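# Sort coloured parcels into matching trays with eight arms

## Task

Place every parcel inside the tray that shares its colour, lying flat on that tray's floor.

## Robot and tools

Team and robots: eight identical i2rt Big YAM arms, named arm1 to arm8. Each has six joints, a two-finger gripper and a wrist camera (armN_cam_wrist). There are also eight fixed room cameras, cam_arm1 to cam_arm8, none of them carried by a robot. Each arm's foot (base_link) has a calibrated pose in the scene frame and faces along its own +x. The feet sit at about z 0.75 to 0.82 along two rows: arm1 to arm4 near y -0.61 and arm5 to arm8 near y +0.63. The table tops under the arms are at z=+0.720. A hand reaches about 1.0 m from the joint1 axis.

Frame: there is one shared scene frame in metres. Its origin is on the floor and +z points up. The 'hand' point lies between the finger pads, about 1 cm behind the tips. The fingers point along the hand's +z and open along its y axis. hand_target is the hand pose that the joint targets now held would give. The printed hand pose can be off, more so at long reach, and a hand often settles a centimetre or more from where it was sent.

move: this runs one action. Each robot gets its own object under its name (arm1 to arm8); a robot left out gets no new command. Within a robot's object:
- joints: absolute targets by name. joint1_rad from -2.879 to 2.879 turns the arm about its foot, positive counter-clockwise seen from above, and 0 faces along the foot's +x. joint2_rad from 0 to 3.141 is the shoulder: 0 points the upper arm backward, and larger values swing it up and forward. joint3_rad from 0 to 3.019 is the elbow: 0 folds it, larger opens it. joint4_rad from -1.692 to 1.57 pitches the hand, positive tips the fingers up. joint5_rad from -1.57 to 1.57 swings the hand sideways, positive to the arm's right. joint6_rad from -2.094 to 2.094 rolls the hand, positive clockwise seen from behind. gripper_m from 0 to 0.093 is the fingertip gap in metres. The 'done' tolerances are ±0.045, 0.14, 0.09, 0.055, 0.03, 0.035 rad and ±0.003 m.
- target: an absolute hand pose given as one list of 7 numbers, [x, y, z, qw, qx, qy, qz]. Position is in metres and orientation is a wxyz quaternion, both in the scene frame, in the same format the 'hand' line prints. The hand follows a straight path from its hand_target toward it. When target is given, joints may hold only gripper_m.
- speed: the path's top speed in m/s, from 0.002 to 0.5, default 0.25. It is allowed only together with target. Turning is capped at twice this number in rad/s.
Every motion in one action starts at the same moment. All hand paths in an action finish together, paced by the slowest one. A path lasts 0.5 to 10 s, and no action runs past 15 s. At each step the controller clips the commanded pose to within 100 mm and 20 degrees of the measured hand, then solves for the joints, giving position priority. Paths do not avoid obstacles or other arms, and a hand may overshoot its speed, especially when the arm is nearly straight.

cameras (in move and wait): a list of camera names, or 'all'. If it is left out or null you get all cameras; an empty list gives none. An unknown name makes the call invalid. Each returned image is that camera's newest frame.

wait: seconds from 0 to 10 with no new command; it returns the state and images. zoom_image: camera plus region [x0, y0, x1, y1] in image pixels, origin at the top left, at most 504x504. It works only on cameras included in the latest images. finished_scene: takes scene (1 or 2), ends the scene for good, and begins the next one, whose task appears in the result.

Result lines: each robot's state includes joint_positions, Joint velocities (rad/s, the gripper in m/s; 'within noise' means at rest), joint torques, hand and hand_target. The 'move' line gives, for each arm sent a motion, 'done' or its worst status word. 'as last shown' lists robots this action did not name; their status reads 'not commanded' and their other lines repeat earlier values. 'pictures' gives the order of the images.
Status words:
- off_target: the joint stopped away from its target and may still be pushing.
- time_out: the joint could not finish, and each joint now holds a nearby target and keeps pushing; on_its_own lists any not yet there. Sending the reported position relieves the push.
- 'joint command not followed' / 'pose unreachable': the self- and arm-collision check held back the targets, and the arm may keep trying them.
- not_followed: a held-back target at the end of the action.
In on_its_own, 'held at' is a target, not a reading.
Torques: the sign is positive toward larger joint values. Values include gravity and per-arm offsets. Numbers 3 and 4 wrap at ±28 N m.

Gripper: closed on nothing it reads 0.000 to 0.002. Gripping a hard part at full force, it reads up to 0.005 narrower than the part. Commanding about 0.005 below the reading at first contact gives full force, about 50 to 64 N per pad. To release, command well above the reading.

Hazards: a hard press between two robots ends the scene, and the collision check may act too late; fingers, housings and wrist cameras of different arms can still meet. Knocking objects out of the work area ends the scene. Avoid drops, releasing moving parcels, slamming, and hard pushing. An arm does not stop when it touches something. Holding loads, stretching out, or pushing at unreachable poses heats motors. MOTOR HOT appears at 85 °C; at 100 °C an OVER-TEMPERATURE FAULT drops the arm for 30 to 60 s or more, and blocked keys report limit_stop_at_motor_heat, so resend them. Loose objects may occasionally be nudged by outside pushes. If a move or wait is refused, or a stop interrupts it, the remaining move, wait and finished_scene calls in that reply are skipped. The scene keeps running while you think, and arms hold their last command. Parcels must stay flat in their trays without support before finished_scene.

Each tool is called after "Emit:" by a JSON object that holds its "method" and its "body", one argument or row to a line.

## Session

Emit:
{"method": "move", "body": {
  "cameras": ["cam_arm1","cam_arm2","cam_arm3","cam_arm4","cam_arm5","cam_arm6","cam_arm7","cam_arm8"]
}}

Scene clock: 0.00 s.
Joint torques (N m): no reading
Heat: arm1: hottest joint1_rad 30 °C; arm2: hottest joint2_rad 30 °C; arm3: hottest joint1_rad 30 °C; arm4: hottest joint3_rad 33 °C; arm5: hottest joint3_rad 32 °C; arm6: hottest joint2_rad 31 °C; arm7: hottest joint3_rad 33 °C; arm8: hottest joint1_rad 29 °C.
Joint velocities: within noise
arm1.joint_positions: joint1_rad=+0.458 joint2_rad=+0.456 joint3_rad=+1.438 joint4_rad=-1.139 joint5_rad=+0.063 joint6_rad=-0.074 gripper_m=+0.09396
arm1.joint_status: not commanded
arm1.hand: x=-1.9866 y=-0.6052 z=+1.4040 quat_wxyz=(-0.650, +0.024, -0.759, +0.041) (m; scene frame)
arm1.hand_target: x=-1.9921 y=-0.6053 z=+1.4119 quat_wxyz=(-0.658, +0.023, -0.752, +0.041) (m; scene frame)
arm1.hand_status: not commanded
arm2.joint_positions: joint1_rad=-0.133 joint2_rad=+0.490 joint3_rad=+1.431 joint4_rad=-1.371 joint5_rad=+0.122 joint6_rad=+0.254 gripper_m=+0.09396
arm2.joint_status: not commanded
arm2.hand: x=-0.9557 y=-0.4897 z=+1.3731 quat_wxyz=(-0.193, +0.711, -0.448, -0.506) (m; scene frame)
arm2.hand_target: x=-0.9532 y=-0.4923 z=+1.3817 quat_wxyz=(-0.195, +0.705, -0.446, -0.516) (m; scene frame)
arm2.hand_status: not commanded
arm3.joint_positions: joint1_rad=+0.288 joint2_rad=+0.566 joint3_rad=+1.355 joint4_rad=-1.309 joint5_rad=+0.227 joint6_rad=-0.408 gripper_m=+0.09396
arm3.joint_status: not commanded
arm3.hand: x=+0.2384 y=-0.5089 z=+1.2929 quat_wxyz=(-0.272, +0.862, -0.018, -0.428) (m; scene frame)
arm3.hand_target: x=+0.2407 y=-0.5098 z=+1.3061 quat_wxyz=(-0.276, +0.854, -0.020, -0.440) (m; scene frame)
arm3.hand_status: not commanded
arm4.joint_positions: joint1_rad=-0.202 joint2_rad=+0.526 joint3_rad=+1.372 joint4_rad=-1.530 joint5_rad=+0.176 joint6_rad=+0.279 gripper_m=+0.09396
arm4.joint_status: not commanded
arm4.hand: x=+1.8391 y=-0.5129 z=+1.2624 quat_wxyz=(-0.405, +0.175, -0.887, -0.138) (m; scene frame)
arm4.hand_target: x=+1.8372 y=-0.5146 z=+1.2716 quat_wxyz=(-0.414, +0.173, -0.882, -0.143) (m; scene frame)
arm4.hand_status: not commanded
arm5.joint_positions: joint1_rad=+0.150 joint2_rad=+0.484 joint3_rad=+1.403 joint4_rad=-1.356 joint5_rad=-0.018 joint6_rad=+0.258 gripper_m=+0.09396
arm5.joint_status: not commanded
arm5.hand: x=+1.9905 y=+0.6571 z=+1.3561 quat_wxyz=(+0.044, +0.831, -0.149, -0.534) (m; scene frame)
arm5.hand_target: x=+1.9935 y=+0.6567 z=+1.3668 quat_wxyz=(+0.045, +0.825, -0.147, -0.545) (m; scene frame)
arm5.hand_status: not commanded
arm6.joint_positions: joint1_rad=+0.005 joint2_rad=+0.600 joint3_rad=+1.377 joint4_rad=-1.425 joint5_rad=+0.198 joint6_rad=-0.419 gripper_m=+0.09396
arm6.joint_status: not commanded
arm6.hand: x=+1.0055 y=+0.4776 z=+1.3387 quat_wxyz=(-0.341, -0.130, -0.883, +0.295) (m; scene frame)
arm6.hand_target: x=+1.0039 y=+0.4787 z=+1.3519 quat_wxyz=(-0.354, -0.130, -0.876, +0.302) (m; scene frame)
arm6.hand_status: not commanded
arm7.joint_positions: joint1_rad=-0.316 joint2_rad=+0.535 joint3_rad=+1.368 joint4_rad=-1.177 joint5_rad=-0.073 joint6_rad=-0.126 gripper_m=+0.09396
arm7.joint_status: not commanded
arm7.hand: x=-0.2873 y=+0.4416 z=+1.3804 quat_wxyz=(-0.508, -0.311, -0.757, +0.270) (m; scene frame)
arm7.hand_target: x=-0.2897 y=+0.4449 z=+1.3917 quat_wxyz=(-0.517, -0.307, -0.750, +0.275) (m; scene frame)
arm7.hand_status: not commanded
arm8.joint_positions: joint1_rad=+0.154 joint2_rad=+0.581 joint3_rad=+1.368 joint4_rad=-1.211 joint5_rad=-0.224 joint6_rad=+0.370 gripper_m=+0.09396
arm8.joint_status: not commanded
arm8.hand: x=-1.7287 y=+0.4302 z=+1.3236 quat_wxyz=(-0.435, -0.755, -0.361, +0.333) (m; scene frame)
arm8.hand_target: x=-1.7273 y=+0.4330 z=+1.3347 quat_wxyz=(-0.441, -0.748, -0.360, +0.341) (m; scene frame)
arm8.hand_status: not commanded
pictures: cam_arm1, cam_arm2, cam_arm3, cam_arm4, cam_arm5, cam_arm6, cam_arm7, cam_arm8

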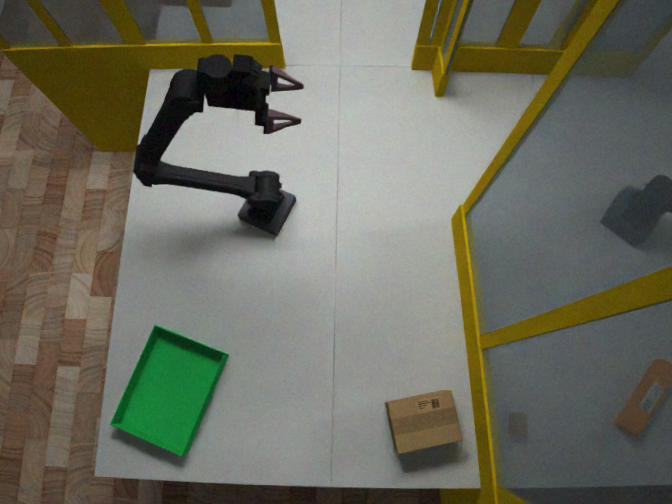

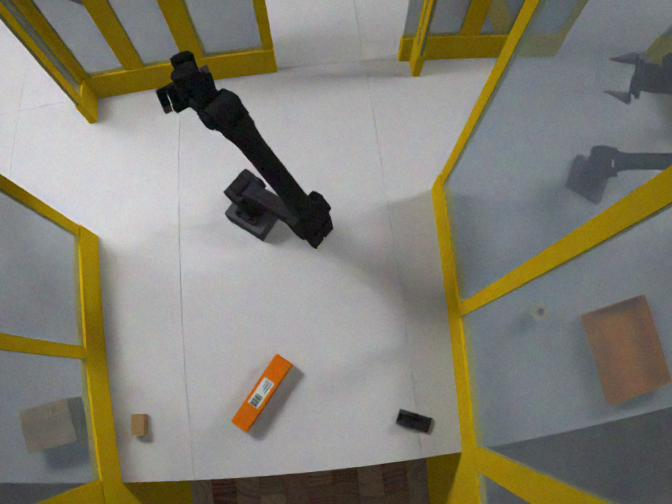

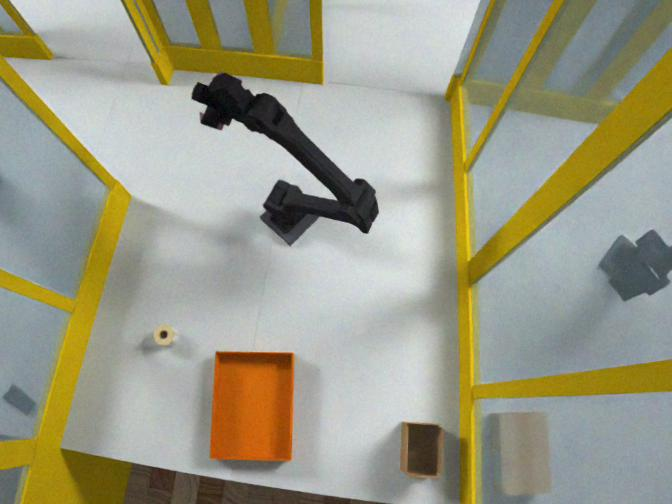

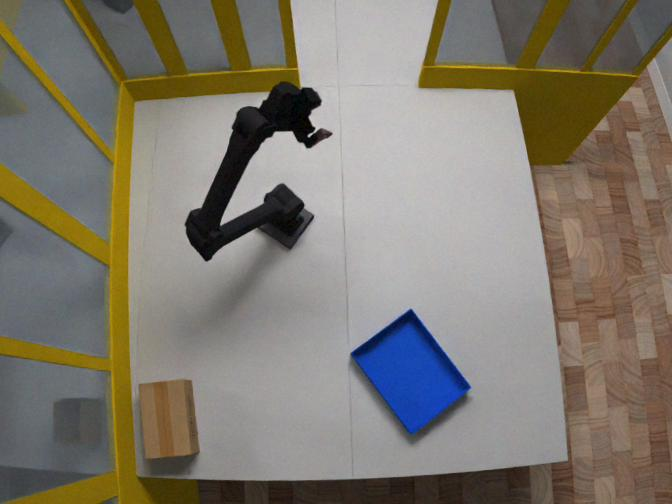

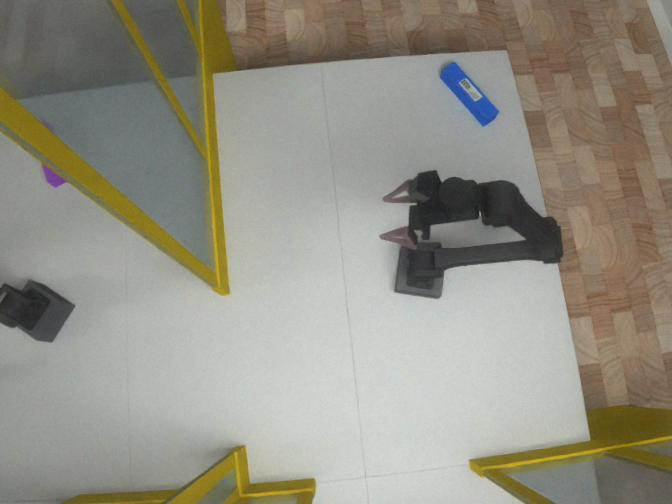

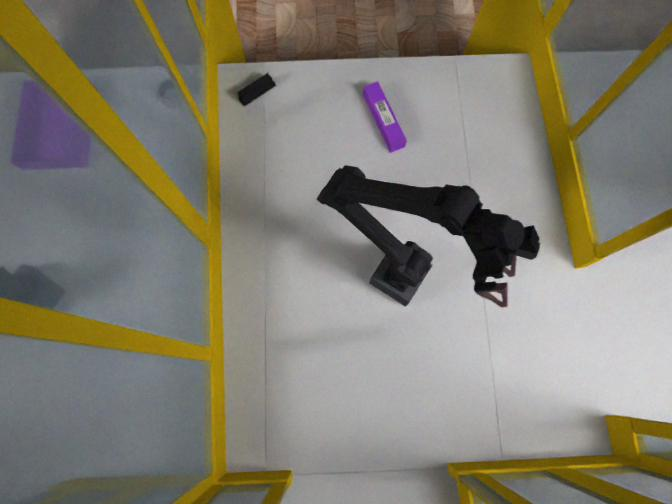

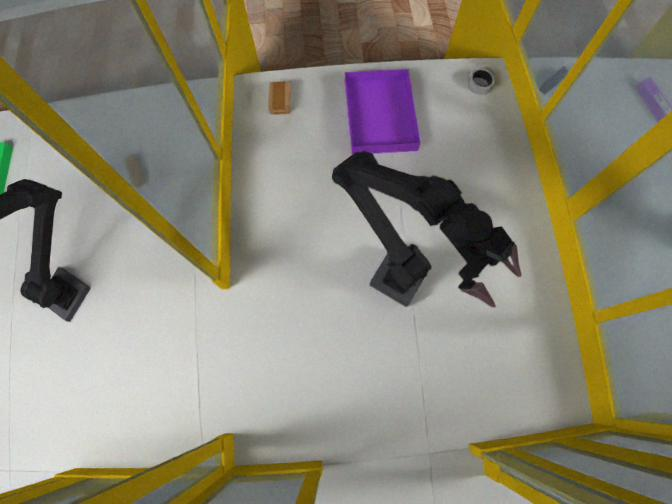

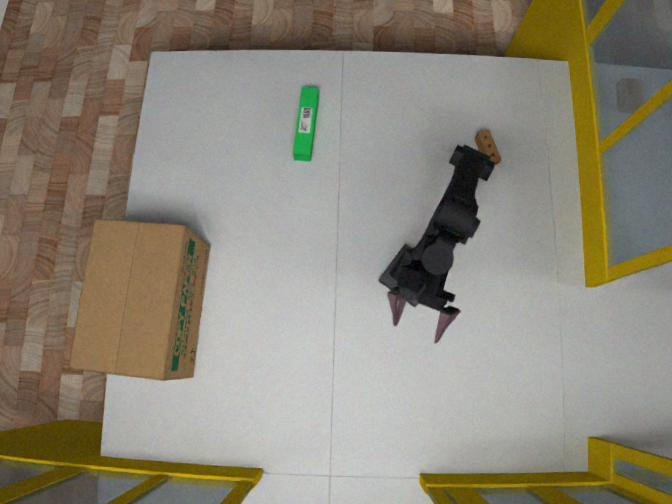

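Emit:
{"method": "move", "body": {
  "arm8": {"joints":{"joint1_rad":-1.943,"joint2_rad":1.26,"joint3_rad":1.3,"joint4_rad":-1.58,"joint5_rad":0,"joint6_rad":0.654,"gripper_m":0.09}},
  "arm5": {"joints":{"joint1_rad":-1.716,"joint2_rad":1.26,"joint3_rad":1.25,"joint4_rad":-1.55,"joint5_rad":0,"joint6_rad":-0.95,"gripper_m":0.09}},
  "arm6": {"joints":{"joint1_rad":2.199,"joint2_rad":1.26,"joint3_rad":1.2,"joint4_rad":-1.5,"joint5_rad":0,"joint6_rad":-0.278,"gripper_m":0.09}},
  "arm2": {"joints":{"joint1_rad":2.169,"joint2_rad":1.26,"joint3_rad":1.22,"joint4_rad":-1.52,"joint5_rad":0,"joint6_rad":0.639,"gripper_m":0.09}},
  "arm1": {"joints":{"joint1_rad":1.532,"joint2_rad":1.26,"joint3_rad":1.3,"joint4_rad":-1.58,"joint5_rad":0,"joint6_rad":-0.461,"gripper_m":0.09}},
  "arm4": {"joints":{"joint1_rad":0.175,"joint2_rad":1.26,"joint3_rad":1.3,"joint4_rad":-1.58,"joint5_rad":0,"joint6_rad":-0.445,"gripper_m":0.09}},
  "arm3": {"joints":{"joint1_rad":-1.461,"joint2_rad":1.26,"joint3_rad":1.3,"joint4_rad":-1.58,"joint5_rad":0,"joint6_rad":-0.5,"gripper_m":0.09}},
  "arm7": {"joints":{"joint1_rad":-1.103,"joint2_rad":1.26,"joint3_rad":1.23,"joint4_rad":-1.52,"joint5_rad":0,"joint6_rad":-0.171,"gripper_m":0.09}},
  "cameras": []
}}

Emit:
{"method": "move", "body": {
  "arm8": {"target":[-2.02,1.201,0.9,0,-0.6845,0.729,0],"speed":0.35},
  "arm5": {"target":[2.458,1.325,0.9,0,-0.871,0.492,0],"speed":0.35},
  "arm6": {"target":[0.843,1.309,0.9,0,-0.801,0.598,0],"speed":0.35},
  "arm2": {"target":[-0.891,-1.246,0.9,0,0.9067,0.4218,0],"speed":0.35},
  "cameras": ["arm8_cam_wrist","arm5_cam_wrist","arm6_cam_wrist","arm2_cam_wrist"]
}}

Scene clock: 109.80 s.
Joint torques (N m): arm1=[2.02 -7.65 8.81 -0.06 0.02 -0.09] | arm2=[-0.21 -10.46 8.9 0.21 0.1 0.08] | arm3=[-0.62 -11.93 10.33 -0.21 -0.26 -0.21] | arm4=[1.14 -7 10.61 -0.16 -0.16 -0.04] | arm5=[-0.62 -7.82 7.68 -0.17 -0.32 -0.16] | arm6=[-1.08 -5.89 9.33 -0.13 0.08 0] | arm7=[-1.03 -7.47 9.89 -0.24 0 0.03] | arm8=[2.14 -9.35 10.39 -0.51 -0.06 0.03]
Heat: arm1: hottest joint3_rad 32 °C; arm2: hottest joint3_rad 36 °C; arm3: hottest joint3_rad 32 °C; arm4: hottest joint3_rad 40 °C; arm5: hottest joint3_rad 35 °C; arm6: hottest joint3_rad 34 °C; arm7: hottest joint3_rad 43 °C; arm8: hottest joint3_rad 37 °C.
move: arm1 done; arm2 done; arm3 done; arm4 done; arm5 done; arm6 done; arm7 done; arm8 done
Joint velocities: within noise
arm1.joint_positions: joint1_rad=+1.521 joint2_rad=+1.257 joint3_rad=+1.300 joint4_rad=-1.568 joint5_rad=+0.001 joint6_rad=-0.453 gripper_m=+0.09014
arm1.joint_status: all done
arm1.hand: x=-1.9864 y=-0.2811 z=+1.0459 quat_wxyz=(-0.019, +0.700, -0.714, -0.002) (m; scene frame)
arm1.hand_target: x=-1.9912 y=-0.2815 z=+1.0445 quat_wxyz=(-0.012, +0.706, -0.708, +0.000) (m; scene frame)
arm1.hand_status: not commanded
arm2.joint_positions: joint1_rad=+2.174 joint2_rad=+1.261 joint3_rad=+1.214 joint4_rad=-1.510 joint5_rad=-0.001 joint6_rad=+0.626 gripper_m=+0.09011
arm2.joint_status: all done
arm2.hand: x=-0.8747 y=-0.9784 z=+1.0449 quat_wxyz=(+0.005, +0.903, +0.430, -0.002) (m; scene frame)
arm2.hand_target: x=-0.8767 y=-0.9775 z=+1.0477 quat_wxyz=(+0.004, +0.907, +0.421, -0.002) (m; scene frame)
arm2.hand_status: not commanded
arm3.joint_positions: joint1_rad=-1.459 joint2_rad=+1.278 joint3_rad=+1.287 joint4_rad=-1.568 joint5_rad=+0.003 joint6_rad=-0.484 gripper_m=+0.09006
arm3.joint_status: all done
arm3.hand: x=+0.6080 y=-0.2956 z=+1.0248 quat_wxyz=(-0.010, +0.702, -0.712, +0.000) (m; scene frame)
arm3.hand_target: x=+0.6069 y=-0.2980 z=+1.0358 quat_wxyz=(-0.019, +0.707, -0.707, -0.004) (m; scene frame)
arm3.hand_status: not commanded
arm4.joint_positions: joint1_rad=+0.163 joint2_rad=+1.255 joint3_rad=+1.297 joint4_rad=-1.569 joint5_rad=+0.001 joint6_rad=-0.437 gripper_m=+0.09012
arm4.joint_status: all done
arm4.hand: x=+1.8505 y=-0.2849 z=+1.0306 quat_wxyz=(-0.013, +0.700, -0.714, -0.007) (m; scene frame)
arm4.hand_target: x=+1.8459 y=-0.2839 z=+1.0300 quat_wxyz=(-0.007, +0.708, -0.707, -0.006) (m; scene frame)
arm4.hand_status: not commanded
arm5.joint_positions: joint1_rad=-1.721 joint2_rad=+1.270 joint3_rad=+1.237 joint4_rad=-1.539 joint5_rad=+0.002 joint6_rad=-0.940 gripper_m=+0.09014
arm5.joint_status: all done
arm5.hand: x=+2.3068 y=+0.9686 z=+1.0468 quat_wxyz=(-0.003, +0.867, -0.498, +0.001) (m; scene frame)
arm5.hand_target: x=+2.3046 y=+0.9686 z=+1.0550 quat_wxyz=(-0.009, +0.871, -0.491, +0.000) (m; scene frame)
arm5.hand_status: not commanded
arm6.joint_positions: joint1_rad=+2.206 joint2_rad=+1.256 joint3_rad=+1.188 joint4_rad=-1.491 joint5_rad=-0.002 joint6_rad=-0.287 gripper_m=+0.09014
arm6.joint_status: all done
arm6.hand: x=+0.8445 y=+0.9814 z=+1.0570 quat_wxyz=(-0.004, +0.806, -0.592, -0.004) (m; scene frame)
arm6.hand_target: x=+0.8471 y=+0.9829 z=+1.0603 quat_wxyz=(-0.004, +0.801, -0.598, -0.003) (m; scene frame)
arm6.hand_status: not commanded
arm7.joint_positions: joint1_rad=-1.096 joint2_rad=+1.254 joint3_rad=+1.234 joint4_rad=-1.510 joint5_rad=-0.002 joint6_rad=-0.162 gripper_m=+0.09010
arm7.joint_status: all done
arm7.hand: x=-0.4829 y=+0.2588 z=+1.0564 quat_wxyz=(-0.012, -0.708, -0.706, +0.015) (m; scene frame)
arm7.hand_target: x=-0.4850 y=+0.2619 z=+1.0528 quat_wxyz=(-0.005, -0.707, -0.707, +0.008) (m; scene frame)
arm7.hand_status: not commanded
arm8.joint_positions: joint1_rad=-1.948 joint2_rad=+1.272 joint3_rad=+1.294 joint4_rad=-1.570 joint5_rad=+0.001 joint6_rad=+0.648 gripper_m=+0.09010
arm8.joint_status: all done
arm8.hand: x=-1.8617 y=+0.9576 z=+1.0321 quat_wxyz=(+0.002, -0.686, +0.728, +0.011) (m; scene frame)
arm8.hand_target: x=-1.8616 y=+0.9543 z=+1.0384 quat_wxyz=(+0.002, -0.685, +0.729, +0.015) (m; scene frame)
arm8.hand_status: not commanded
pictures: none
No camera images: "cameras" was empty.

Scene clock: 112.67 s.
Joint torques (N m): arm1=[2.14 -7.47 8.73 -0.13 0.01 -0.08] | arm2=[0.09 -22.01 11.45 0.13 0.07 0.08] | arm3=[-0.85 -11.87 10.36 -0.24 -0.26 -0.22] | arm4=[1.14 -7 10.61 -0.14 -0.16 -0.03] | arm5=[-0.32 -21.13 9.94 -0.16 -0.32 -0.19] | arm6=[-0.97 -16.21 12.53 -0.18 0.09 0] | arm7=[-0.85 -7.47 9.85 -0.18 0 0.01] | arm8=[1.32 -19.84 14.48 -0.64 -0.04 -0.04]
Heat: arm1: hottest joint3_rad 32 °C; arm2: hottest joint3_rad 36 °C; arm3: hottest joint3_rad 32 °C; arm4: hottest joint3_rad 40 °C; arm5: hottest joint3_rad 36 °C; arm6: hottest joint3_rad 35 °C; arm7: hottest joint3_rad 43 °C; arm8: hottest joint3_rad 37 °C.
move: arm2 off_target; arm5 off_target; arm6 off_target; arm8 off_target
Joint velocities: within noise
arm1, arm3, arm4, arm7: as last shown
arm2.joint_positions: joint1_rad=+2.174 joint2_rad=+2.021 joint3_rad=+1.753 joint4_rad=-1.323 joint5_rad=-0.001 joint6_rad=+0.628 gripper_m=+0.09011
arm2.joint_status: not commanded
arm2.hand: x=-0.8894 y=-1.2332 z=+0.8915 quat_wxyz=(-0.009, +0.903, +0.429, +0.005) (m; scene frame)
arm2.hand_target: x=-0.8910 y=-1.2455 z=+0.9000 quat_wxyz=(+0.000, +0.907, +0.422, +0.000) (m; scene frame)
arm2.hand_status: off_target (0.015 m and 1.5 deg from the pose sent, 0.305 m and 1.2 deg at the start)
arm5.joint_positions: joint1_rad=-1.721 joint2_rad=+2.480 joint3_rad=+2.544 joint4_rad=-1.675 joint5_rad=+0.001 joint6_rad=-0.941 gripper_m=+0.09014
arm5.joint_status: not commanded
arm5.hand: x=+2.4584 y=+1.3158 z=+0.8840 quat_wxyz=(+0.016, +0.867, -0.498, +0.003) (m; scene frame)
arm5.hand_target: x=+2.4578 y=+1.3242 z=+0.9001 quat_wxyz=(-0.001, +0.871, -0.492, +0.000) (m; scene frame)
arm5.hand_status: off_target (0.018 m and 2.0 deg from the pose sent, 0.414 m and 0.9 deg at the start; a joint's target at an end of its range on 20 of 86 steps)
arm6.joint_positions: joint1_rad=+2.206 joint2_rad=+2.198 joint3_rad=+1.991 joint4_rad=-1.392 joint5_rad=-0.002 joint6_rad=-0.286 gripper_m=+0.09014
arm6.joint_status: not commanded
arm6.hand: x=+0.8391 y=+1.2940 z=+0.8901 quat_wxyz=(+0.012, +0.806, -0.592, +0.008) (m; scene frame)
arm6.hand_target: x=+0.8429 y=+1.3082 z=+0.9001 quat_wxyz=(+0.000, +0.801, -0.598, +0.000) (m; scene frame)
arm6.hand_status: off_target (0.018 m and 1.8 deg from the pose sent, 0.363 m and 1.1 deg at the start)
arm8.joint_positions: joint1_rad=-1.948 joint2_rad=+2.084 joint3_rad=+1.959 joint4_rad=-1.469 joint5_rad=+0.001 joint6_rad=+0.648 gripper_m=+0.09010
arm8.joint_status: not commanded
arm8.hand: x=-2.0156 y=+1.1883 z=+0.8904 quat_wxyz=(-0.002, -0.686, +0.728, -0.012) (m; scene frame)
arm8.hand_target: x=-2.0195 y=+1.2005 z=+0.9000 quat_wxyz=(+0.000, -0.684, +0.729, +0.000) (m; scene frame)
arm8.hand_status: off_target (0.016 m and 1.4 deg from the pose sent, 0.319 m and 1.3 deg at the start)
pictures: arm2_cam_wrist, arm5_cam_wrist, arm6_cam_wrist, arm8_cam_wrist
camera_calibration:
arm2_cam_wrist: T_world_to_cam=[[-0.77109, 0.636263, 0.0242856, 0.076039], [0.521473, 0.60917, 0.597476, 0.686749], [0.365358, 0.473372, -0.801519, 1.74386], [0, 0, 0, 1]] pos_world=[-0.93662, -1.29222, 0.985572]
arm5_cam_wrist: T_world_to_cam=[[0.868744, 0.494894, -0.0190759, -2.76897], [0.410132, -0.697293, 0.587855, -0.602788], [0.277624, -0.518519, -0.808741, 0.838826], [0, 0, 0, 1]] pos_world=[2.41987, 1.38497, 0.979924]
arm6_cam_wrist: T_world_to_cam=[[0.952342, 0.305016, -0.00316749, -1.19247], [0.246548, -0.763591, 0.596776, 0.255906], [0.179608, -0.569116, -0.802401, 1.42424], [0, 0, 0, 1]] pos_world=[0.816742, 1.36969, 0.986317]
arm8_cam_wrist: T_world_to_cam=[[0.997843, -0.0654616, 0.00481067, 2.08578], [-0.054948, -0.792994, 0.606747, 0.29558], [-0.0359038, -0.605703, -0.79488, 1.47573], [0, 0, 0, 1]] pos_world=[-2.01205, 1.26479, 0.983656]

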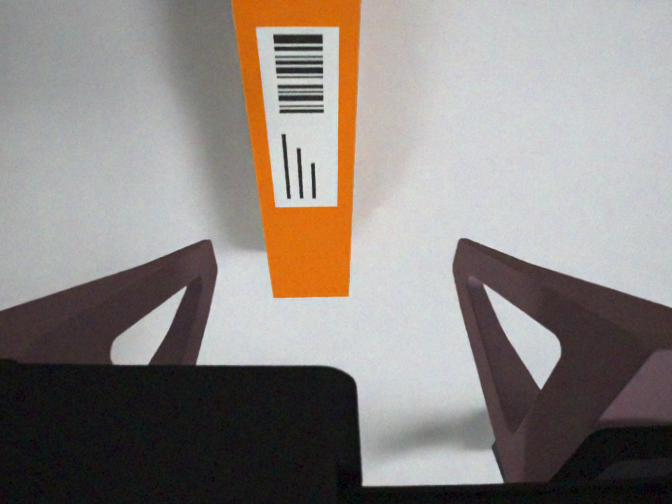

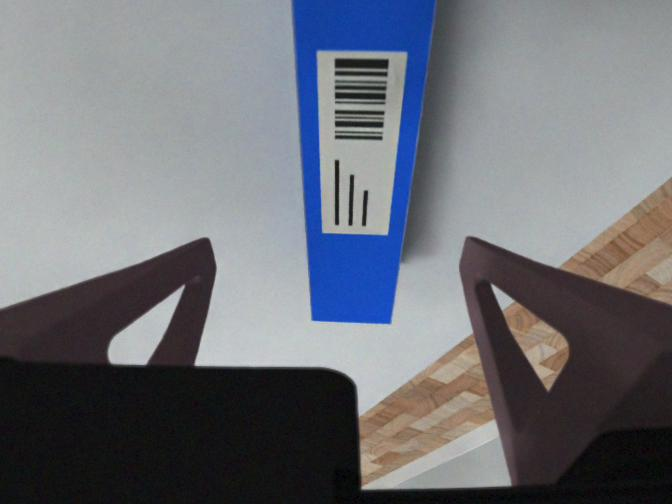

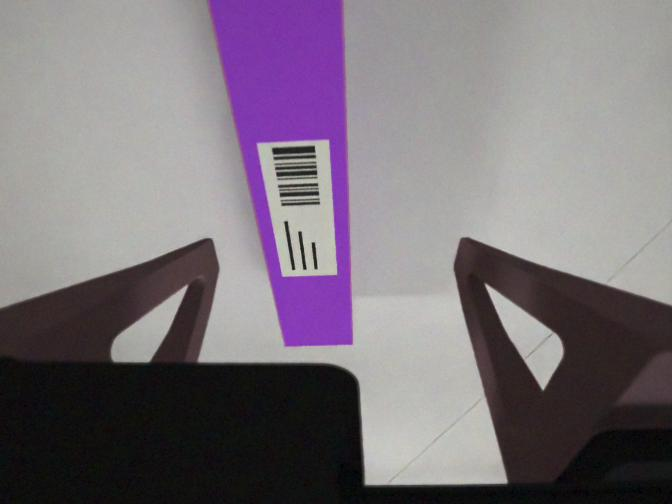

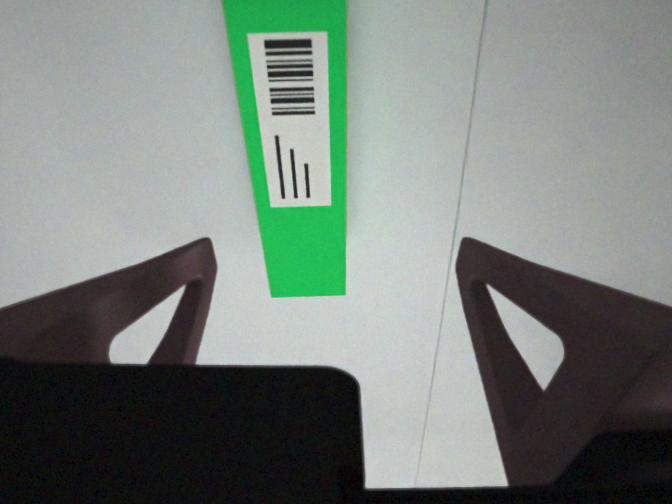

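Emit:
{"method": "move", "body": {
  "arm8": {"target":[-2.040,1.187,0.745,0,-0.6845,0.729,0],"speed":0.15},
  "arm5": {"target":[2.477,1.307,0.745,0,-0.871,0.492,0],"speed":0.15},
  "arm6": {"target":[0.829,1.256,0.86,0,-0.8216,0.570,0],"speed":0.15},
  "arm2": {"target":[-0.871,-1.244,0.745,0,0.9067,0.4218,0],"speed":0.15},
  "cameras": ["arm6_cam_wrist","arm8_cam_wrist","arm5_cam_wrist","arm2_cam_wrist"]
}}

Scene clock: 180.63 s.
Joint torques (N m): arm1=[1.96 -7.77 8.75 -0.06 0.05 -0.07] | arm2=[0.73 -22.71 7.28 0.91 0.08 0.08] | arm3=[-0.85 -12.04 10.36 -0.24 -0.28 -0.21] | arm4=[1.14 -7 10.59 -0.16 -0.16 -0.03] | arm5=[-1.55 -19.96 6.83 0.58 -0.32 -0.16] | arm6=[0.26 -19.08 7.61 0.47 0.07 -0.18] | arm7=[-0.91 -7.47 9.91 -0.24 0 0.02] | arm8=[2.2 -20.54 9.1 0.23 -0.03 0.03]
Heat: arm1: hottest joint3_rad 37 °C; arm2: hottest joint3_rad 39 °C; arm3: hottest joint3_rad 33 °C; arm4: hottest joint3_rad 42 °C; arm5: hottest joint3_rad 42 °C; arm6: hottest joint3_rad 42 °C; arm7: hottest joint3_rad 44 °C; arm8: hottest joint2_rad 41 °C.
move: arm2 done; arm5 done; arm6 off_target; arm8 off_target
Joint velocities: within noise
arm1, arm3, arm4, arm7: as last shown
arm1.joint_positions: joint1_rad=+1.521 joint2_rad=+1.257 joint3_rad=+1.300 joint4_rad=-1.568 joint5_rad=+0.001 joint6_rad=-0.454 gripper_m=+0.09014
arm2.joint_positions: joint1_rad=+2.199 joint2_rad=+2.180 joint3_rad=+1.629 joint4_rad=-1.018 joint5_rad=-0.001 joint6_rad=+0.660 gripper_m=+0.09011
arm2.joint_status: not commanded
arm2.hand: x=-0.8748 y=-1.2426 z=+0.7532 quat_wxyz=(+0.001, +0.905, +0.425, +0.000) (m; scene frame)
arm2.hand_target: x=-0.8709 y=-1.2438 z=+0.7452 quat_wxyz=(+0.000, +0.907, +0.422, +0.000) (m; scene frame)
arm2.hand_status: done (0.009 m and 0.4 deg from the pose sent, 0.148 m and 1.5 deg at the start)
arm5.joint_positions: joint1_rad=-1.742 joint2_rad=+2.495 joint3_rad=+2.223 joint4_rad=-1.311 joint5_rad=+0.001 joint6_rad=-0.973 gripper_m=+0.09012
arm5.joint_status: not commanded
arm5.hand: x=+2.4711 y=+1.3071 z=+0.7519 quat_wxyz=(+0.002, +0.870, -0.493, +0.001) (m; scene frame)
arm5.hand_target: x=+2.4769 y=+1.3069 z=+0.7451 quat_wxyz=(+0.000, +0.871, -0.492, +0.000) (m; scene frame)
arm5.hand_status: done (0.009 m and 0.3 deg from the pose sent, 0.140 m and 2.0 deg at the start)
arm6.joint_positions: joint1_rad=+2.212 joint2_rad=+2.135 joint3_rad=+1.733 joint4_rad=-1.220 joint5_rad=-0.001 joint6_rad=-0.314 gripper_m=+0.09014
arm6.joint_status: not commanded
arm6.hand: x=+0.8359 y=+1.2487 z=+0.8361 quat_wxyz=(+0.021, +0.815, -0.578, +0.015) (m; scene frame)
arm6.hand_target: x=+0.8290 y=+1.2557 z=+0.8599 quat_wxyz=(+0.000, +0.822, -0.570, +0.000) (m; scene frame)
arm6.hand_status: off_target (0.026 m and 3.2 deg from the pose sent, 0.050 m and 3.5 deg at the start)
arm8.joint_positions: joint1_rad=-1.921 joint2_rad=+2.203 joint3_rad=+1.794 joint4_rad=-1.157 joint5_rad=+0.001 joint6_rad=+0.675 gripper_m=+0.09010
arm8.joint_status: not commanded
arm8.hand: x=-2.0364 y=+1.1884 z=+0.7553 quat_wxyz=(+0.000, -0.685, +0.728, +0.002) (m; scene frame)
arm8.hand_target: x=-2.0398 y=+1.1869 z=+0.7452 quat_wxyz=(+0.000, -0.685, +0.729, +0.000) (m; scene frame)
arm8.hand_status: off_target (0.011 m and 0.3 deg from the pose sent, 0.148 m and 1.4 deg at the start)
pictures: arm2_cam_wrist, arm5_cam_wrist, arm6_cam_wrist, arm8_cam_wrist
camera_calibration:
arm2_cam_wrist: T_world_to_cam=[[-0.766192, 0.642514, 0.0111762, 0.118534], [0.526914, 0.618195, 0.583264, 0.79418], [0.367846, 0.452781, -0.812206, 1.61674], [0, 0, 0, 1]] pos_world=[-0.922357, -1.29915, 0.848586]
arm5_cam_wrist: T_world_to_cam=[[0.863096, 0.505029, 0.00333895, -2.79438], [0.411875, -0.70769, 0.574051, -0.516781], [0.292275, -0.494086, -0.818813, 0.663365], [0, 0, 0, 1]] pos_world=[2.43078, 1.37328, 0.849161]
arm6_cam_wrist: T_world_to_cam=[[0.941311, 0.337365, -0.0108746, -1.20049], [0.272529, -0.74061, 0.614186, 0.189313], [0.199151, -0.581104, -0.789087, 1.34316], [0, 0, 0, 1]] pos_world=[0.81095, 1.32573, 0.930543]
arm8_cam_wrist: T_world_to_cam=[[0.997726, -0.0661411, -0.012936, 2.12114], [-0.045892, -0.807335, 0.588306, 0.42595], [-0.0493549, -0.586375, -0.808535, 1.32756], [0, 0, 0, 1]] pos_world=[-2.03125, 1.26263, 0.85023]

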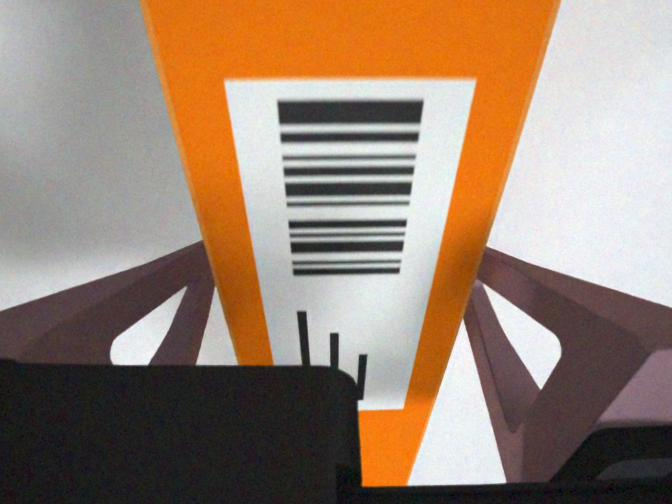

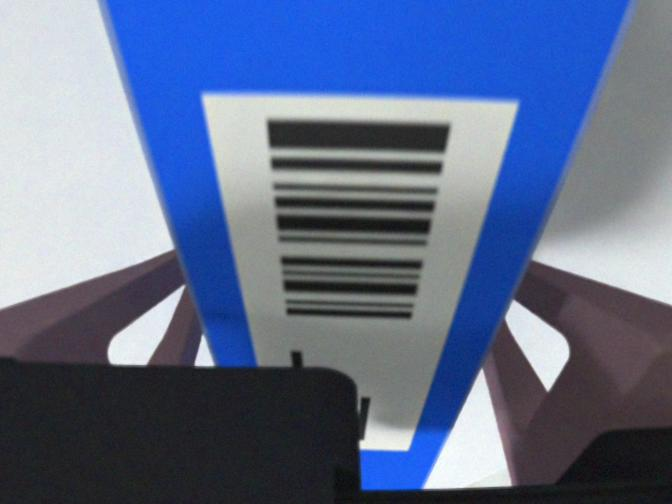

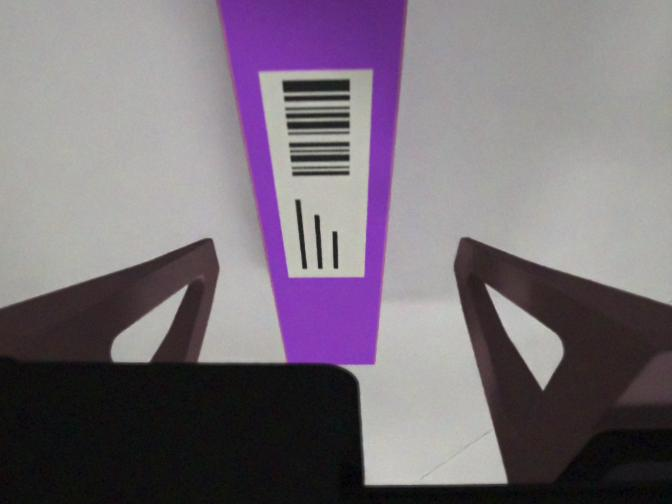

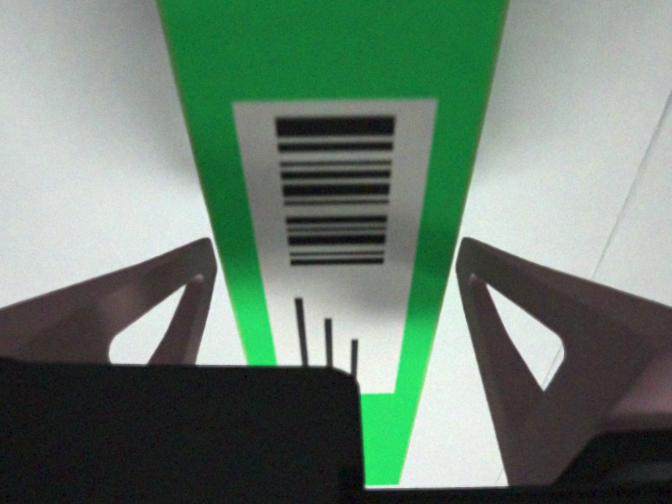

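Emit:
{"method": "move", "body": {
  "arm8": {"joints":{"gripper_m":0.052}},
  "arm5": {"joints":{"gripper_m":0.052}},
  "arm2": {"joints":{"gripper_m":0.052}},
  "arm6": {"target":[0.829,1.261,0.745,0,-0.8216,0.570,0],"speed":0.15},
  "cameras": []
}}

Emit:
{"method": "move", "body": {
  "arm6": {"joints":{"gripper_m":0.052}},
  "arm8": {"target":[-2.040,1.187,0.89,0,-0.6845,0.729,0],"speed":0.25},
  "arm5": {"target":[2.477,1.307,0.89,0,-0.871,0.492,0],"speed":0.25},
  "arm2": {"target":[-0.871,-1.244,0.89,0,0.9067,0.4218,0],"speed":0.25},
  "cameras": []
}}

Emit:
{"method": "move", "body": {
  "arm6": {"target":[0.829,1.256,0.89,0,-0.8216,0.570,0],"speed":0.25},
  "arm8": {"target":[-1.853,0.935,1.08,0,-0.6845,0.729,0],"speed":0.3},
  "arm5": {"target":[2.31,0.965,1.04,0,-0.871,0.492,0],"speed":0.3},
  "arm2": {"target":[-0.876,-0.972,1.04,0,0.9067,0.4218,0],"speed":0.3},
  "cameras": ["arm6_cam_wrist","arm8_cam_wrist","cam_arm8"]
}}

Scene clock: 194.77 s.
Joint torques (N m): arm1=[2.02 -7.65 8.75 -0.1 0.01 -0.07] | arm2=[0.73 -22.71 7.28 0.91 0.08 0.07] | arm3=[-0.67 -11.87 10.35 -0.24 -0.26 -0.21] | arm4=[1.14 -7.06 10.61 -0.16 -0.15 -0.03] | arm5=[-1.49 -19.9 6.74 0.77 -0.28 -0.16] | arm6=[0.21 -16.32 7.66 0.53 0.04 -0.17] | arm7=[-0.62 -7.41 9.89 -0.25 0 0.02] | arm8=[2.32 -20.13 9.17 0.25 -0.03 0.01]
Heat: arm1: hottest joint3_rad 37 °C; arm2: hottest joint3_rad 39 °C; arm3: hottest joint3_rad 33 °C; arm4: hottest joint3_rad 42 °C; arm5: hottest joint3_rad 40 °C; arm6: hottest joint3_rad 40 °C; arm7: hottest joint3_rad 44 °C; arm8: hottest joint3_rad 40 °C.
move: arm2 off_target; arm5 off_target; arm6 done; arm8 off_target
Joint velocities: within noise
arm1, arm3, arm4, arm7: as last shown
arm2.joint_positions: joint1_rad=+2.199 joint2_rad=+2.180 joint3_rad=+1.629 joint4_rad=-1.018 joint5_rad=-0.001 joint6_rad=+0.660 gripper_m=+0.05863
arm2.joint_status: gripper_m off_target (ended at +0.05865, target +0.05200)
arm2.hand: x=-0.8748 y=-1.2427 z=+0.7532 quat_wxyz=(+0.001, +0.905, +0.425, +0.000) (m; scene frame)
arm2.hand_target: x=-0.8709 y=-1.2439 z=+0.7452 quat_wxyz=(+0.000, +0.907, +0.422, +0.000) (m; scene frame)
arm2.hand_status: not commanded
arm4.hand_target: x=+1.8459 y=-0.2839 z=+1.0300 quat_wxyz=(-0.007, +0.707, -0.707, -0.006) (m; scene frame)
arm5.joint_positions: joint1_rad=-1.742 joint2_rad=+2.495 joint3_rad=+2.223 joint4_rad=-1.311 joint5_rad=+0.001 joint6_rad=-0.973 gripper_m=+0.05848
arm5.joint_status: gripper_m off_target (ended at +0.05851, target +0.05200)
arm5.hand: x=+2.4711 y=+1.3071 z=+0.7519 quat_wxyz=(+0.002, +0.870, -0.493, +0.001) (m; scene frame)
arm5.hand_target: x=+2.4769 y=+1.3069 z=+0.7452 quat_wxyz=(+0.000, +0.871, -0.492, +0.000) (m; scene frame)
arm5.hand_status: not commanded
arm6.joint_positions: joint1_rad=+2.213 joint2_rad=+2.246 joint3_rad=+1.663 joint4_rad=-1.006 joint5_rad=+0.000 joint6_rad=-0.314 gripper_m=+0.09014
arm6.joint_status: not commanded
arm6.hand: x=+0.8357 y=+1.2542 z=+0.7448 quat_wxyz=(+0.007, +0.816, -0.578, +0.005) (m; scene frame)
arm6.hand_target: x=+0.8289 y=+1.2608 z=+0.7452 quat_wxyz=(+0.000, +0.822, -0.570, +0.000) (m; scene frame)
arm6.hand_status: done (0.009 m and 1.5 deg from the pose sent, 0.092 m and 3.2 deg at the start)
arm8.joint_positions: joint1_rad=-1.921 joint2_rad=+2.203 joint3_rad=+1.794 joint4_rad=-1.157 joint5_rad=+0.001 joint6_rad=+0.676 gripper_m=+0.05992
arm8.joint_status: gripper_m off_target (ended at +0.05995, target +0.05200)
arm8.hand: x=-2.0364 y=+1.1884 z=+0.7553 quat_wxyz=(+0.000, -0.685, +0.728, +0.002) (m; scene frame)
arm8.hand_target: x=-2.0398 y=+1.1869 z=+0.7452 quat_wxyz=(+0.000, -0.685, +0.729, +0.000) (m; scene frame)
arm8.hand_status: not commanded
pictures: none
No camera images: "cameras" was empty.

Scene clock: 196.47 s.
Joint torques (N m): arm1=[2.08 -7.59 8.75 -0.08 0.02 -0.08] | arm2=[0.73 -21.77 10.96 0.13 0.08 0.07] | arm3=[-0.91 -11.93 10.3 -0.21 -0.26 -0.21] | arm4=[1.14 -7 10.61 -0.16 -0.16 -0.03] | arm5=[-1.67 -20.66 10.43 -0.13 -0.16 -0.17] | arm6=[0.21 -16.09 7.66 0.53 0.04 -0.16] | arm7=[-0.91 -7.47 9.91 -0.21 0 0.03] | arm8=[2.49 -20.37 14.15 -0.7 -0.04 0.02]
Heat: arm1: hottest joint3_rad 37 °C; arm2: hottest joint3_rad 39 °C; arm3: hottest joint3_rad 33 °C; arm4: hottest joint3_rad 42 °C; arm5: hottest joint3_rad 40 °C; arm6: hottest joint3_rad 40 °C; arm7: hottest joint3_rad 44 °C; arm8: hottest joint3_rad 40 °C.
move: arm2 off_target; arm5 off_target; arm6 off_target; arm8 off_target
Joint velocities: within noise
arm1, arm3, arm4, arm7: as last shown
arm2.joint_positions: joint1_rad=+2.199 joint2_rad=+2.019 joint3_rad=+1.731 joint4_rad=-1.295 joint5_rad=-0.001 joint6_rad=+0.660 gripper_m=+0.05863
arm2.joint_status: not commanded
arm2.hand: x=-0.8744 y=-1.2331 z=+0.8849 quat_wxyz=(-0.006, +0.905, +0.425, +0.003) (m; scene frame)
arm2.hand_target: x=-0.8709 y=-1.2437 z=+0.8900 quat_wxyz=(+0.000, +0.907, +0.422, +0.000) (m; scene frame)
arm2.hand_status: off_target (0.013 m and 0.8 deg from the pose sent, 0.137 m and 0.4 deg at the start)
arm5.joint_positions: joint1_rad=-1.742 joint2_rad=+2.423 joint3_rad=+2.406 joint4_rad=-1.599 joint5_rad=-0.001 joint6_rad=-0.973 gripper_m=+0.05848
arm5.joint_status: not commanded
arm5.hand: x=+2.4670 y=+1.2995 z=+0.8720 quat_wxyz=(+0.019, +0.870, -0.493, +0.001) (m; scene frame)
arm5.hand_target: x=+2.4765 y=+1.3061 z=+0.8900 quat_wxyz=(-0.001, +0.871, -0.492, +0.000) (m; scene frame)
arm5.hand_status: off_target (0.022 m and 2.2 deg from the pose sent, 0.138 m and 0.3 deg at the start; pose on its path clipped on 4 of 51 steps)
arm6.joint_positions: joint1_rad=+2.213 joint2_rad=+2.246 joint3_rad=+1.663 joint4_rad=-1.006 joint5_rad=+0.000 joint6_rad=-0.316 gripper_m=+0.05950
arm6.joint_status: gripper_m off_target (ended at +0.05953, target +0.05200)
arm6.hand: x=+0.8357 y=+1.2543 z=+0.7448 quat_wxyz=(+0.007, +0.817, -0.577, +0.005) (m; scene frame)
arm6.hand_target: x=+0.8291 y=+1.2609 z=+0.7452 quat_wxyz=(+0.000, +0.822, -0.570, +0.000) (m; scene frame)
arm6.hand_status: not commanded
arm8.joint_positions: joint1_rad=-1.921 joint2_rad=+2.092 joint3_rad=+1.941 joint4_rad=-1.445 joint5_rad=+0.001 joint6_rad=+0.676 gripper_m=+0.05992
arm8.joint_status: not commanded
arm8.hand: x=-2.0298 y=+1.1791 z=+0.8784 quat_wxyz=(-0.002, -0.685, +0.728, -0.013) (m; scene frame)
arm8.hand_target: x=-2.0395 y=+1.1865 z=+0.8902 quat_wxyz=(+0.000, -0.685, +0.729, +0.001) (m; scene frame)
arm8.hand_status: off_target (0.017 m and 1.5 deg from the pose sent, 0.135 m and 0.3 deg at the start)
pictures: none
No camera images: "cameras" was empty.

Scene clock: 198.73 s.
Joint torques (N m): arm1=[1.96 -7.65 8.77 -0.16 0.05 -0.04] | arm2=[-0.44 -9.93 8.35 0.2 0.08 -0.19] | arm3=[-0.62 -11.99 10.33 -0.23 -0.26 -0.21] | arm4=[1.14 -7 10.61 -0.14 -0.16 -0.03] | arm5=[-0.44 -6.83 7.15 -0.23 -0.22 -0.02] | arm6=[0.26 -18.08 11.73 -0.31 0.03 -0.16] | arm7=[-0.91 -7.47 9.89 -0.18 -0.02 0.02] | arm8=[1.26 -7.18 9.68 -0.36 -0.04 -0.11]
Heat: arm1: hottest joint3_rad 37 °C; arm2: hottest joint3_rad 39 °C; arm3: hottest joint3_rad 33 °C; arm4: hottest joint3_rad 42 °C; arm5: hottest joint3_rad 40 °C; arm6: hottest joint3_rad 40 °C; arm7: hottest joint3_rad 44 °C; arm8: hottest joint3_rad 40 °C.
move: arm2 done; arm5 done; arm6 off_target; arm8 off_target
Joint velocities: within noise
arm1, arm3, arm4, arm7: as last shown
arm2.joint_positions: joint1_rad=+2.178 joint2_rad=+1.250 joint3_rad=+1.194 joint4_rad=-1.501 joint5_rad=-0.001 joint6_rad=+0.652 gripper_m=+0.05863
arm2.joint_status: not commanded
arm2.hand: x=-0.8733 y=-0.9743 z=+1.0411 quat_wxyz=(+0.006, +0.908, +0.419, -0.003) (m; scene frame)
arm2.hand_target: x=-0.8759 y=-0.9720 z=+1.0400 quat_wxyz=(+0.000, +0.907, +0.422, +0.000) (m; scene frame)
arm2.hand_status: done (0.004 m and 0.8 deg from the pose sent, 0.304 m and 0.8 deg at the start)
arm5.joint_positions: joint1_rad=-1.742 joint2_rad=+1.268 joint3_rad=+1.213 joint4_rad=-1.516 joint5_rad=-0.001 joint6_rad=-0.973 gripper_m=+0.05848
arm5.joint_status: not commanded
arm5.hand: x=+2.3126 y=+0.9649 z=+1.0384 quat_wxyz=(-0.004, +0.870, -0.493, -0.001) (m; scene frame)
arm5.hand_target: x=+2.3100 y=+0.9649 z=+1.0400 quat_wxyz=(+0.000, +0.871, -0.492, +0.000) (m; scene frame)
arm5.hand_status: done (0.003 m and 0.4 deg from the pose sent, 0.406 m and 2.2 deg at the start)
arm6.joint_positions: joint1_rad=+2.213 joint2_rad=+2.096 joint3_rad=+1.714 joint4_rad=-1.261 joint5_rad=+0.000 joint6_rad=-0.316 gripper_m=+0.05950
arm6.joint_status: not commanded
arm6.hand: x=+0.8362 y=+1.2353 z=+0.8539 quat_wxyz=(+0.029, +0.816, -0.577, +0.021) (m; scene frame)
arm6.hand_target: x=+0.8291 y=+1.2542 z=+0.8903 quat_wxyz=(+0.000, +0.822, -0.570, +0.000) (m; scene frame)
arm6.hand_status: off_target (0.042 m and 4.2 deg from the pose sent, 0.145 m and 1.4 deg at the start)
arm8.joint_positions: joint1_rad=-1.925 joint2_rad=+1.204 joint3_rad=+1.365 joint4_rad=-1.672 joint5_rad=+0.001 joint6_rad=+0.673 gripper_m=+0.05992
arm8.joint_status: not commanded
arm8.hand: x=-1.8562 y=+0.9355 z=+1.0815 quat_wxyz=(+0.004, -0.684, +0.729, +0.030) (m; scene frame)
arm8.hand_target: x=-1.8532 y=+0.9351 z=+1.0793 quat_wxyz=(+0.003, -0.684, +0.729, +0.022) (m; scene frame)
arm8.hand_status: off_target (0.004 m and 3.4 deg from the pose sent, 0.363 m and 1.6 deg at the start; a joint's target at an end of its range on 27 of 68 steps)
pictures: arm6_cam_wrist, arm8_cam_wrist, cam_arm8
camera_calibration:
arm6_cam_wrist: T_world_to_cam=[[0.940406, 0.339644, -0.0166739, -1.19311], [0.273839, -0.727311, 0.62931, 0.13799], [0.201614, -0.596373, -0.776976, 1.35587], [0, 0, 0, 1]] pos_world=[0.810855, 1.3142, 0.946749]
arm8_cam_wrist: T_world_to_cam=[[0.99661, -0.0670802, -0.0476233, 1.96515], [-0.0296794, -0.833085, 0.552349, 0.131125], [-0.0767259, -0.549063, -0.832252, 1.39188], [0, 0, 0, 1]] pos_world=[-1.84781, 1.00529, 1.17956]

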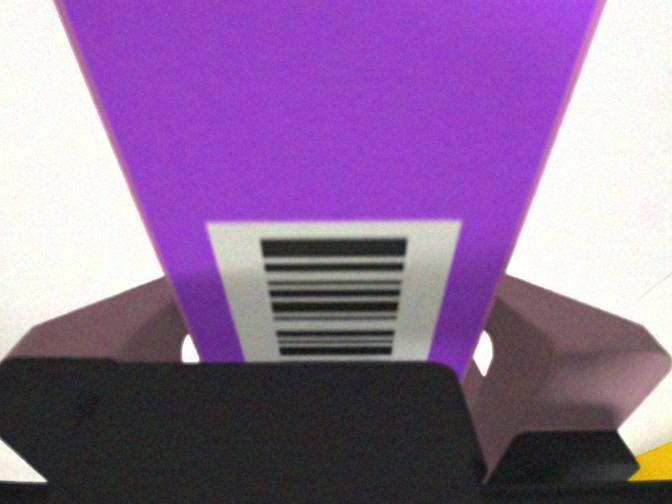

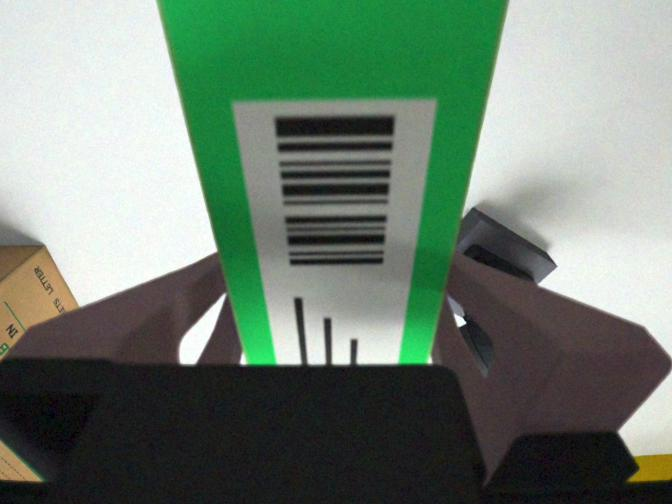

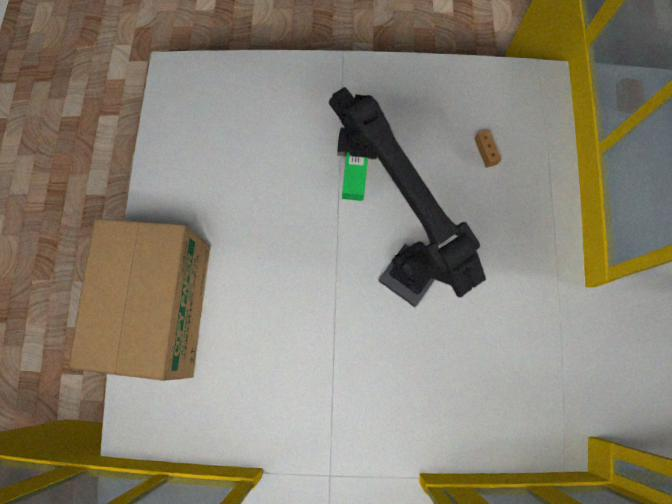

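Emit:
{"method": "move", "body": {
  "arm8": {"joints":{"joint1_rad":0.326,"joint6_rad":-0.281}},
  "arm5": {"joints":{"joint1_rad":1.553,"joint6_rad":-0.28}},
  "arm2": {"joints":{"joint1_rad":-2.108,"joint6_rad":0.373}},
  "arm6": {"target":[0.842,0.978,1.06,0,-0.8216,0.570,0],"speed":0.25},
  "cameras": []
}}

Emit:
{"method": "move", "body": {
  "arm8": {"target":[-1.85,-0.003,0.87,0,0.7071,0.7071,0],"speed":0.3},
  "arm5": {"target":[1.98,-0.003,0.87,0,0.7071,0.7071,0],"speed":0.3},
  "arm2": {"target":[-0.21,-0.37,0.87,0,0,1,0],"speed":0.3},
  "arm6": {"joints":{"joint1_rad":-1.08,"joint6_rad":-0.127}},
  "cameras": ["cam_arm2","cam_arm7"]
}}

Scene clock: 214.93 s.
Joint torques (N m): arm1=[2.14 -7.36 8.73 -0.12 0.02 -0.06] | arm2=[0.62 -9.88 8.38 0.23 -0.03 -0.19] | arm3=[-0.85 -11.99 10.35 -0.25 -0.27 -0.21] | arm4=[1.14 -7 10.59 -0.16 -0.15 -0.03] | arm5=[-1.32 -7.12 7.09 -0.1 -0.11 0.01] | arm6=[-0.5 -7.06 8.66 -0.16 0.04 -0.18] | arm7=[-0.79 -7.53 9.87 -0.21 0 0.03] | arm8=[1.61 -7.18 9.68 -0.39 -0.06 -0.1]
Heat: arm1: hottest joint3_rad 37 °C; arm2: hottest joint3_rad 39 °C; arm3: hottest joint3_rad 33 °C; arm4: hottest joint3_rad 43 °C; arm5: hottest joint3_rad 39 °C; arm6: hottest joint3_rad 39 °C; arm7: hottest joint3_rad 44 °C; arm8: hottest joint3_rad 38 °C.
move: arm2 done; arm5 done; arm6 done; arm8 done
Joint velocities: within noise
arm1, arm3, arm4, arm7: as last shown
arm2.joint_positions: joint1_rad=-2.113 joint2_rad=+1.250 joint3_rad=+1.194 joint4_rad=-1.502 joint5_rad=+0.001 joint6_rad=+0.386 gripper_m=+0.05864
arm2.joint_status: all done
arm2.hand: x=-0.5258 y=-0.4974 z=+1.0415 quat_wxyz=(-0.006, -0.009, -1.000, -0.002) (m; scene frame)
arm2.hand_target: x=-0.5285 y=-0.4962 z=+1.0404 quat_wxyz=(+0.000, +0.000, -1.000, -0.001) (m; scene frame)
arm2.hand_status: not commanded
arm5.joint_positions: joint1_rad=+1.558 joint2_rad=+1.272 joint3_rad=+1.213 joint4_rad=-1.516 joint5_rad=-0.002 joint6_rad=-0.290 gripper_m=+0.05857
arm5.joint_status: all done
arm5.hand: x=+2.0678 y=+0.3004 z=+1.0321 quat_wxyz=(-0.001, +0.701, +0.713, +0.006) (m; scene frame)
arm5.hand_target: x=+2.0661 y=+0.3024 z=+1.0349 quat_wxyz=(-0.002, +0.707, +0.708, +0.007) (m; scene frame)
arm5.hand_status: not commanded
arm6.joint_positions: joint1_rad=+2.213 joint2_rad=+1.266 joint3_rad=+1.190 joint4_rad=-1.502 joint5_rad=+0.000 joint6_rad=-0.323 gripper_m=+0.05950
arm6.joint_status: not commanded
arm6.hand: x=+0.8423 y=+0.9803 z=+1.0545 quat_wxyz=(+0.003, +0.819, -0.574, +0.002) (m; scene frame)
arm6.hand_target: x=+0.8421 y=+0.9780 z=+1.0599 quat_wxyz=(+0.000, +0.822, -0.570, +0.000) (m; scene frame)
arm6.hand_status: done (0.006 m and 0.7 deg from the pose sent, 0.330 m and 4.2 deg at the start)
arm8.joint_positions: joint1_rad=+0.329 joint2_rad=+1.204 joint3_rad=+1.365 joint4_rad=-1.672 joint5_rad=-0.001 joint6_rad=-0.275 gripper_m=+0.05988
arm8.joint_status: all done
arm8.hand: x=-1.7545 y=+0.3273 z=+1.0821 quat_wxyz=(-0.016, -0.707, -0.706, +0.026) (m; scene frame)
arm8.hand_target: x=-1.7553 y=+0.3297 z=+1.0799 quat_wxyz=(-0.011, -0.707, -0.707, +0.021) (m; scene frame)
arm8.hand_status: not commanded
pictures: none
No camera images: "cameras" was empty.

Scene clock: 217.97 s.
Joint torques (N m): arm1=[2.14 -7.65 8.79 -0.08 0.04 -0.08] | arm2=[0.79 -25.05 11.88 0.14 0.03 -0.16] | arm3=[-0.67 -11.93 10.33 -0.25 -0.27 -0.21] | arm4=[1.14 -7 10.59 -0.16 -0.16 -0.03] | arm5=[-1.44 -19.08 10.02 -0.2 -0.09 0.05] | arm6=[-0.09 -7.06 8.69 -0.16 -0.03 -0.02] | arm7=[-0.85 -7.36 9.92 -0.18 0 0.03] | arm8=[1.55 -21.36 14.72 -0.62 -0.05 -0.07]
Heat: arm1: hottest joint3_rad 37 °C; arm2: hottest joint3_rad 39 °C; arm3: hottest joint3_rad 33 °C; arm4: hottest joint3_rad 43 °C; arm5: hottest joint3_rad 39 °C; arm6: hottest joint3_rad 39 °C; arm7: hottest joint3_rad 44 °C; arm8: hottest joint3_rad 38 °C.
move: arm2 off_target; arm5 off_target; arm6 done; arm8 off_target
Joint velocities: within noise
arm1, arm3, arm4, arm7: as last shown
arm2.joint_positions: joint1_rad=-2.113 joint2_rad=+2.242 joint3_rad=+2.046 joint4_rad=-1.397 joint5_rad=+0.001 joint6_rad=+0.386 gripper_m=+0.05864
arm2.joint_status: not commanded
arm2.hand: x=-0.2198 y=-0.3791 z=+0.8620 quat_wxyz=(+0.010, -0.009, -1.000, +0.004) (m; scene frame)
arm2.hand_target: x=-0.2106 y=-0.3702 z=+0.8702 quat_wxyz=(-0.001, +0.000, -1.000, +0.000) (m; scene frame)
arm2.hand_status: off_target (0.016 m and 1.7 deg from the pose sent, 0.381 m and 1.3 deg at the start)
arm5.joint_positions: joint1_rad=+1.558 joint2_rad=+2.182 joint3_rad=+1.941 joint4_rad=-1.363 joint5_rad=+0.000 joint6_rad=-0.287 gripper_m=+0.05857
arm5.joint_status: not commanded
arm5.hand: x=+1.9865 y=+0.0106 z=+0.8506 quat_wxyz=(-0.009, +0.702, +0.712, +0.018) (m; scene frame)
arm5.hand_target: x=+1.9803 y=-0.0022 z=+0.8704 quat_wxyz=(+0.000, +0.707, +0.707, -0.001) (m; scene frame)
arm5.hand_status: off_target (0.025 m and 2.4 deg from the pose sent, 0.355 m and 1.1 deg at the start)
arm6.joint_positions: joint1_rad=-1.087 joint2_rad=+1.266 joint3_rad=+1.190 joint4_rad=-1.502 joint5_rad=+0.002 joint6_rad=-0.134 gripper_m=+0.05958
arm6.joint_status: all done
arm6.hand: x=+0.8026 y=+0.2795 z=+1.0544 quat_wxyz=(+0.003, -0.707, -0.707, -0.002) (m; scene frame)
arm6.hand_target: x=+0.8056 y=+0.2814 z=+1.0599 quat_wxyz=(+0.000, -0.707, -0.707, +0.000) (m; scene frame)
arm6.hand_status: not commanded
arm8.joint_positions: joint1_rad=+0.329 joint2_rad=+2.201 joint3_rad=+2.072 joint4_rad=-1.470 joint5_rad=-0.001 joint6_rad=-0.275 gripper_m=+0.05988
arm8.joint_status: not commanded
arm8.hand: x=-1.8447 y=+0.0094 z=+0.8592 quat_wxyz=(+0.006, -0.708, -0.706, -0.013) (m; scene frame)
arm8.hand_target: x=-1.8497 y=-0.0023 z=+0.8701 quat_wxyz=(+0.000, -0.707, -0.707, +0.001) (m; scene frame)
arm8.hand_status: off_target (0.017 m and 1.6 deg from the pose sent, 0.404 m and 3.5 deg at the start)
pictures: cam_arm2, cam_arm7

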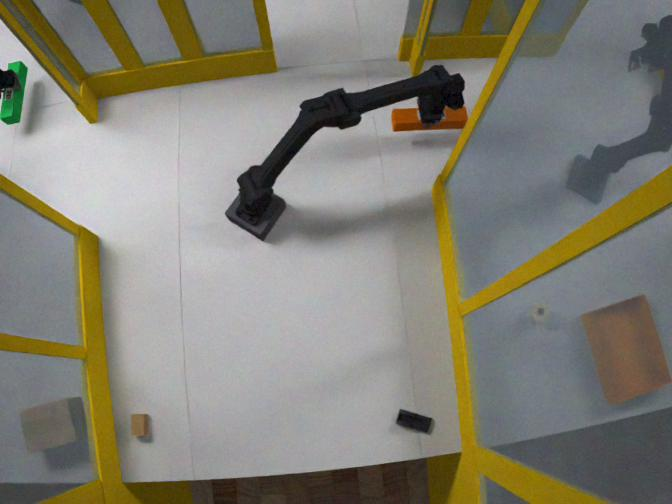

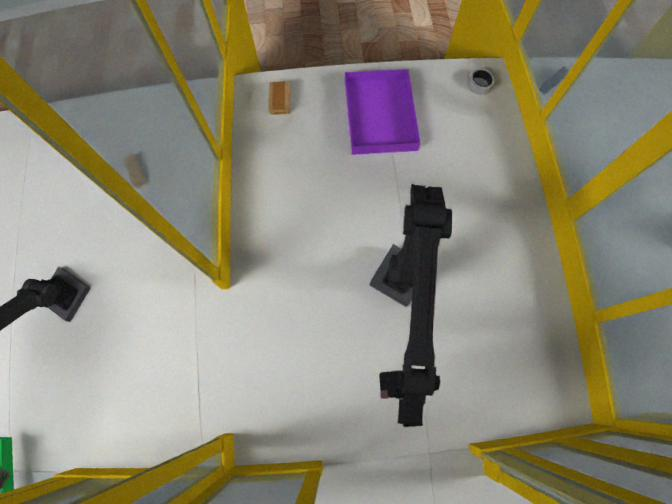

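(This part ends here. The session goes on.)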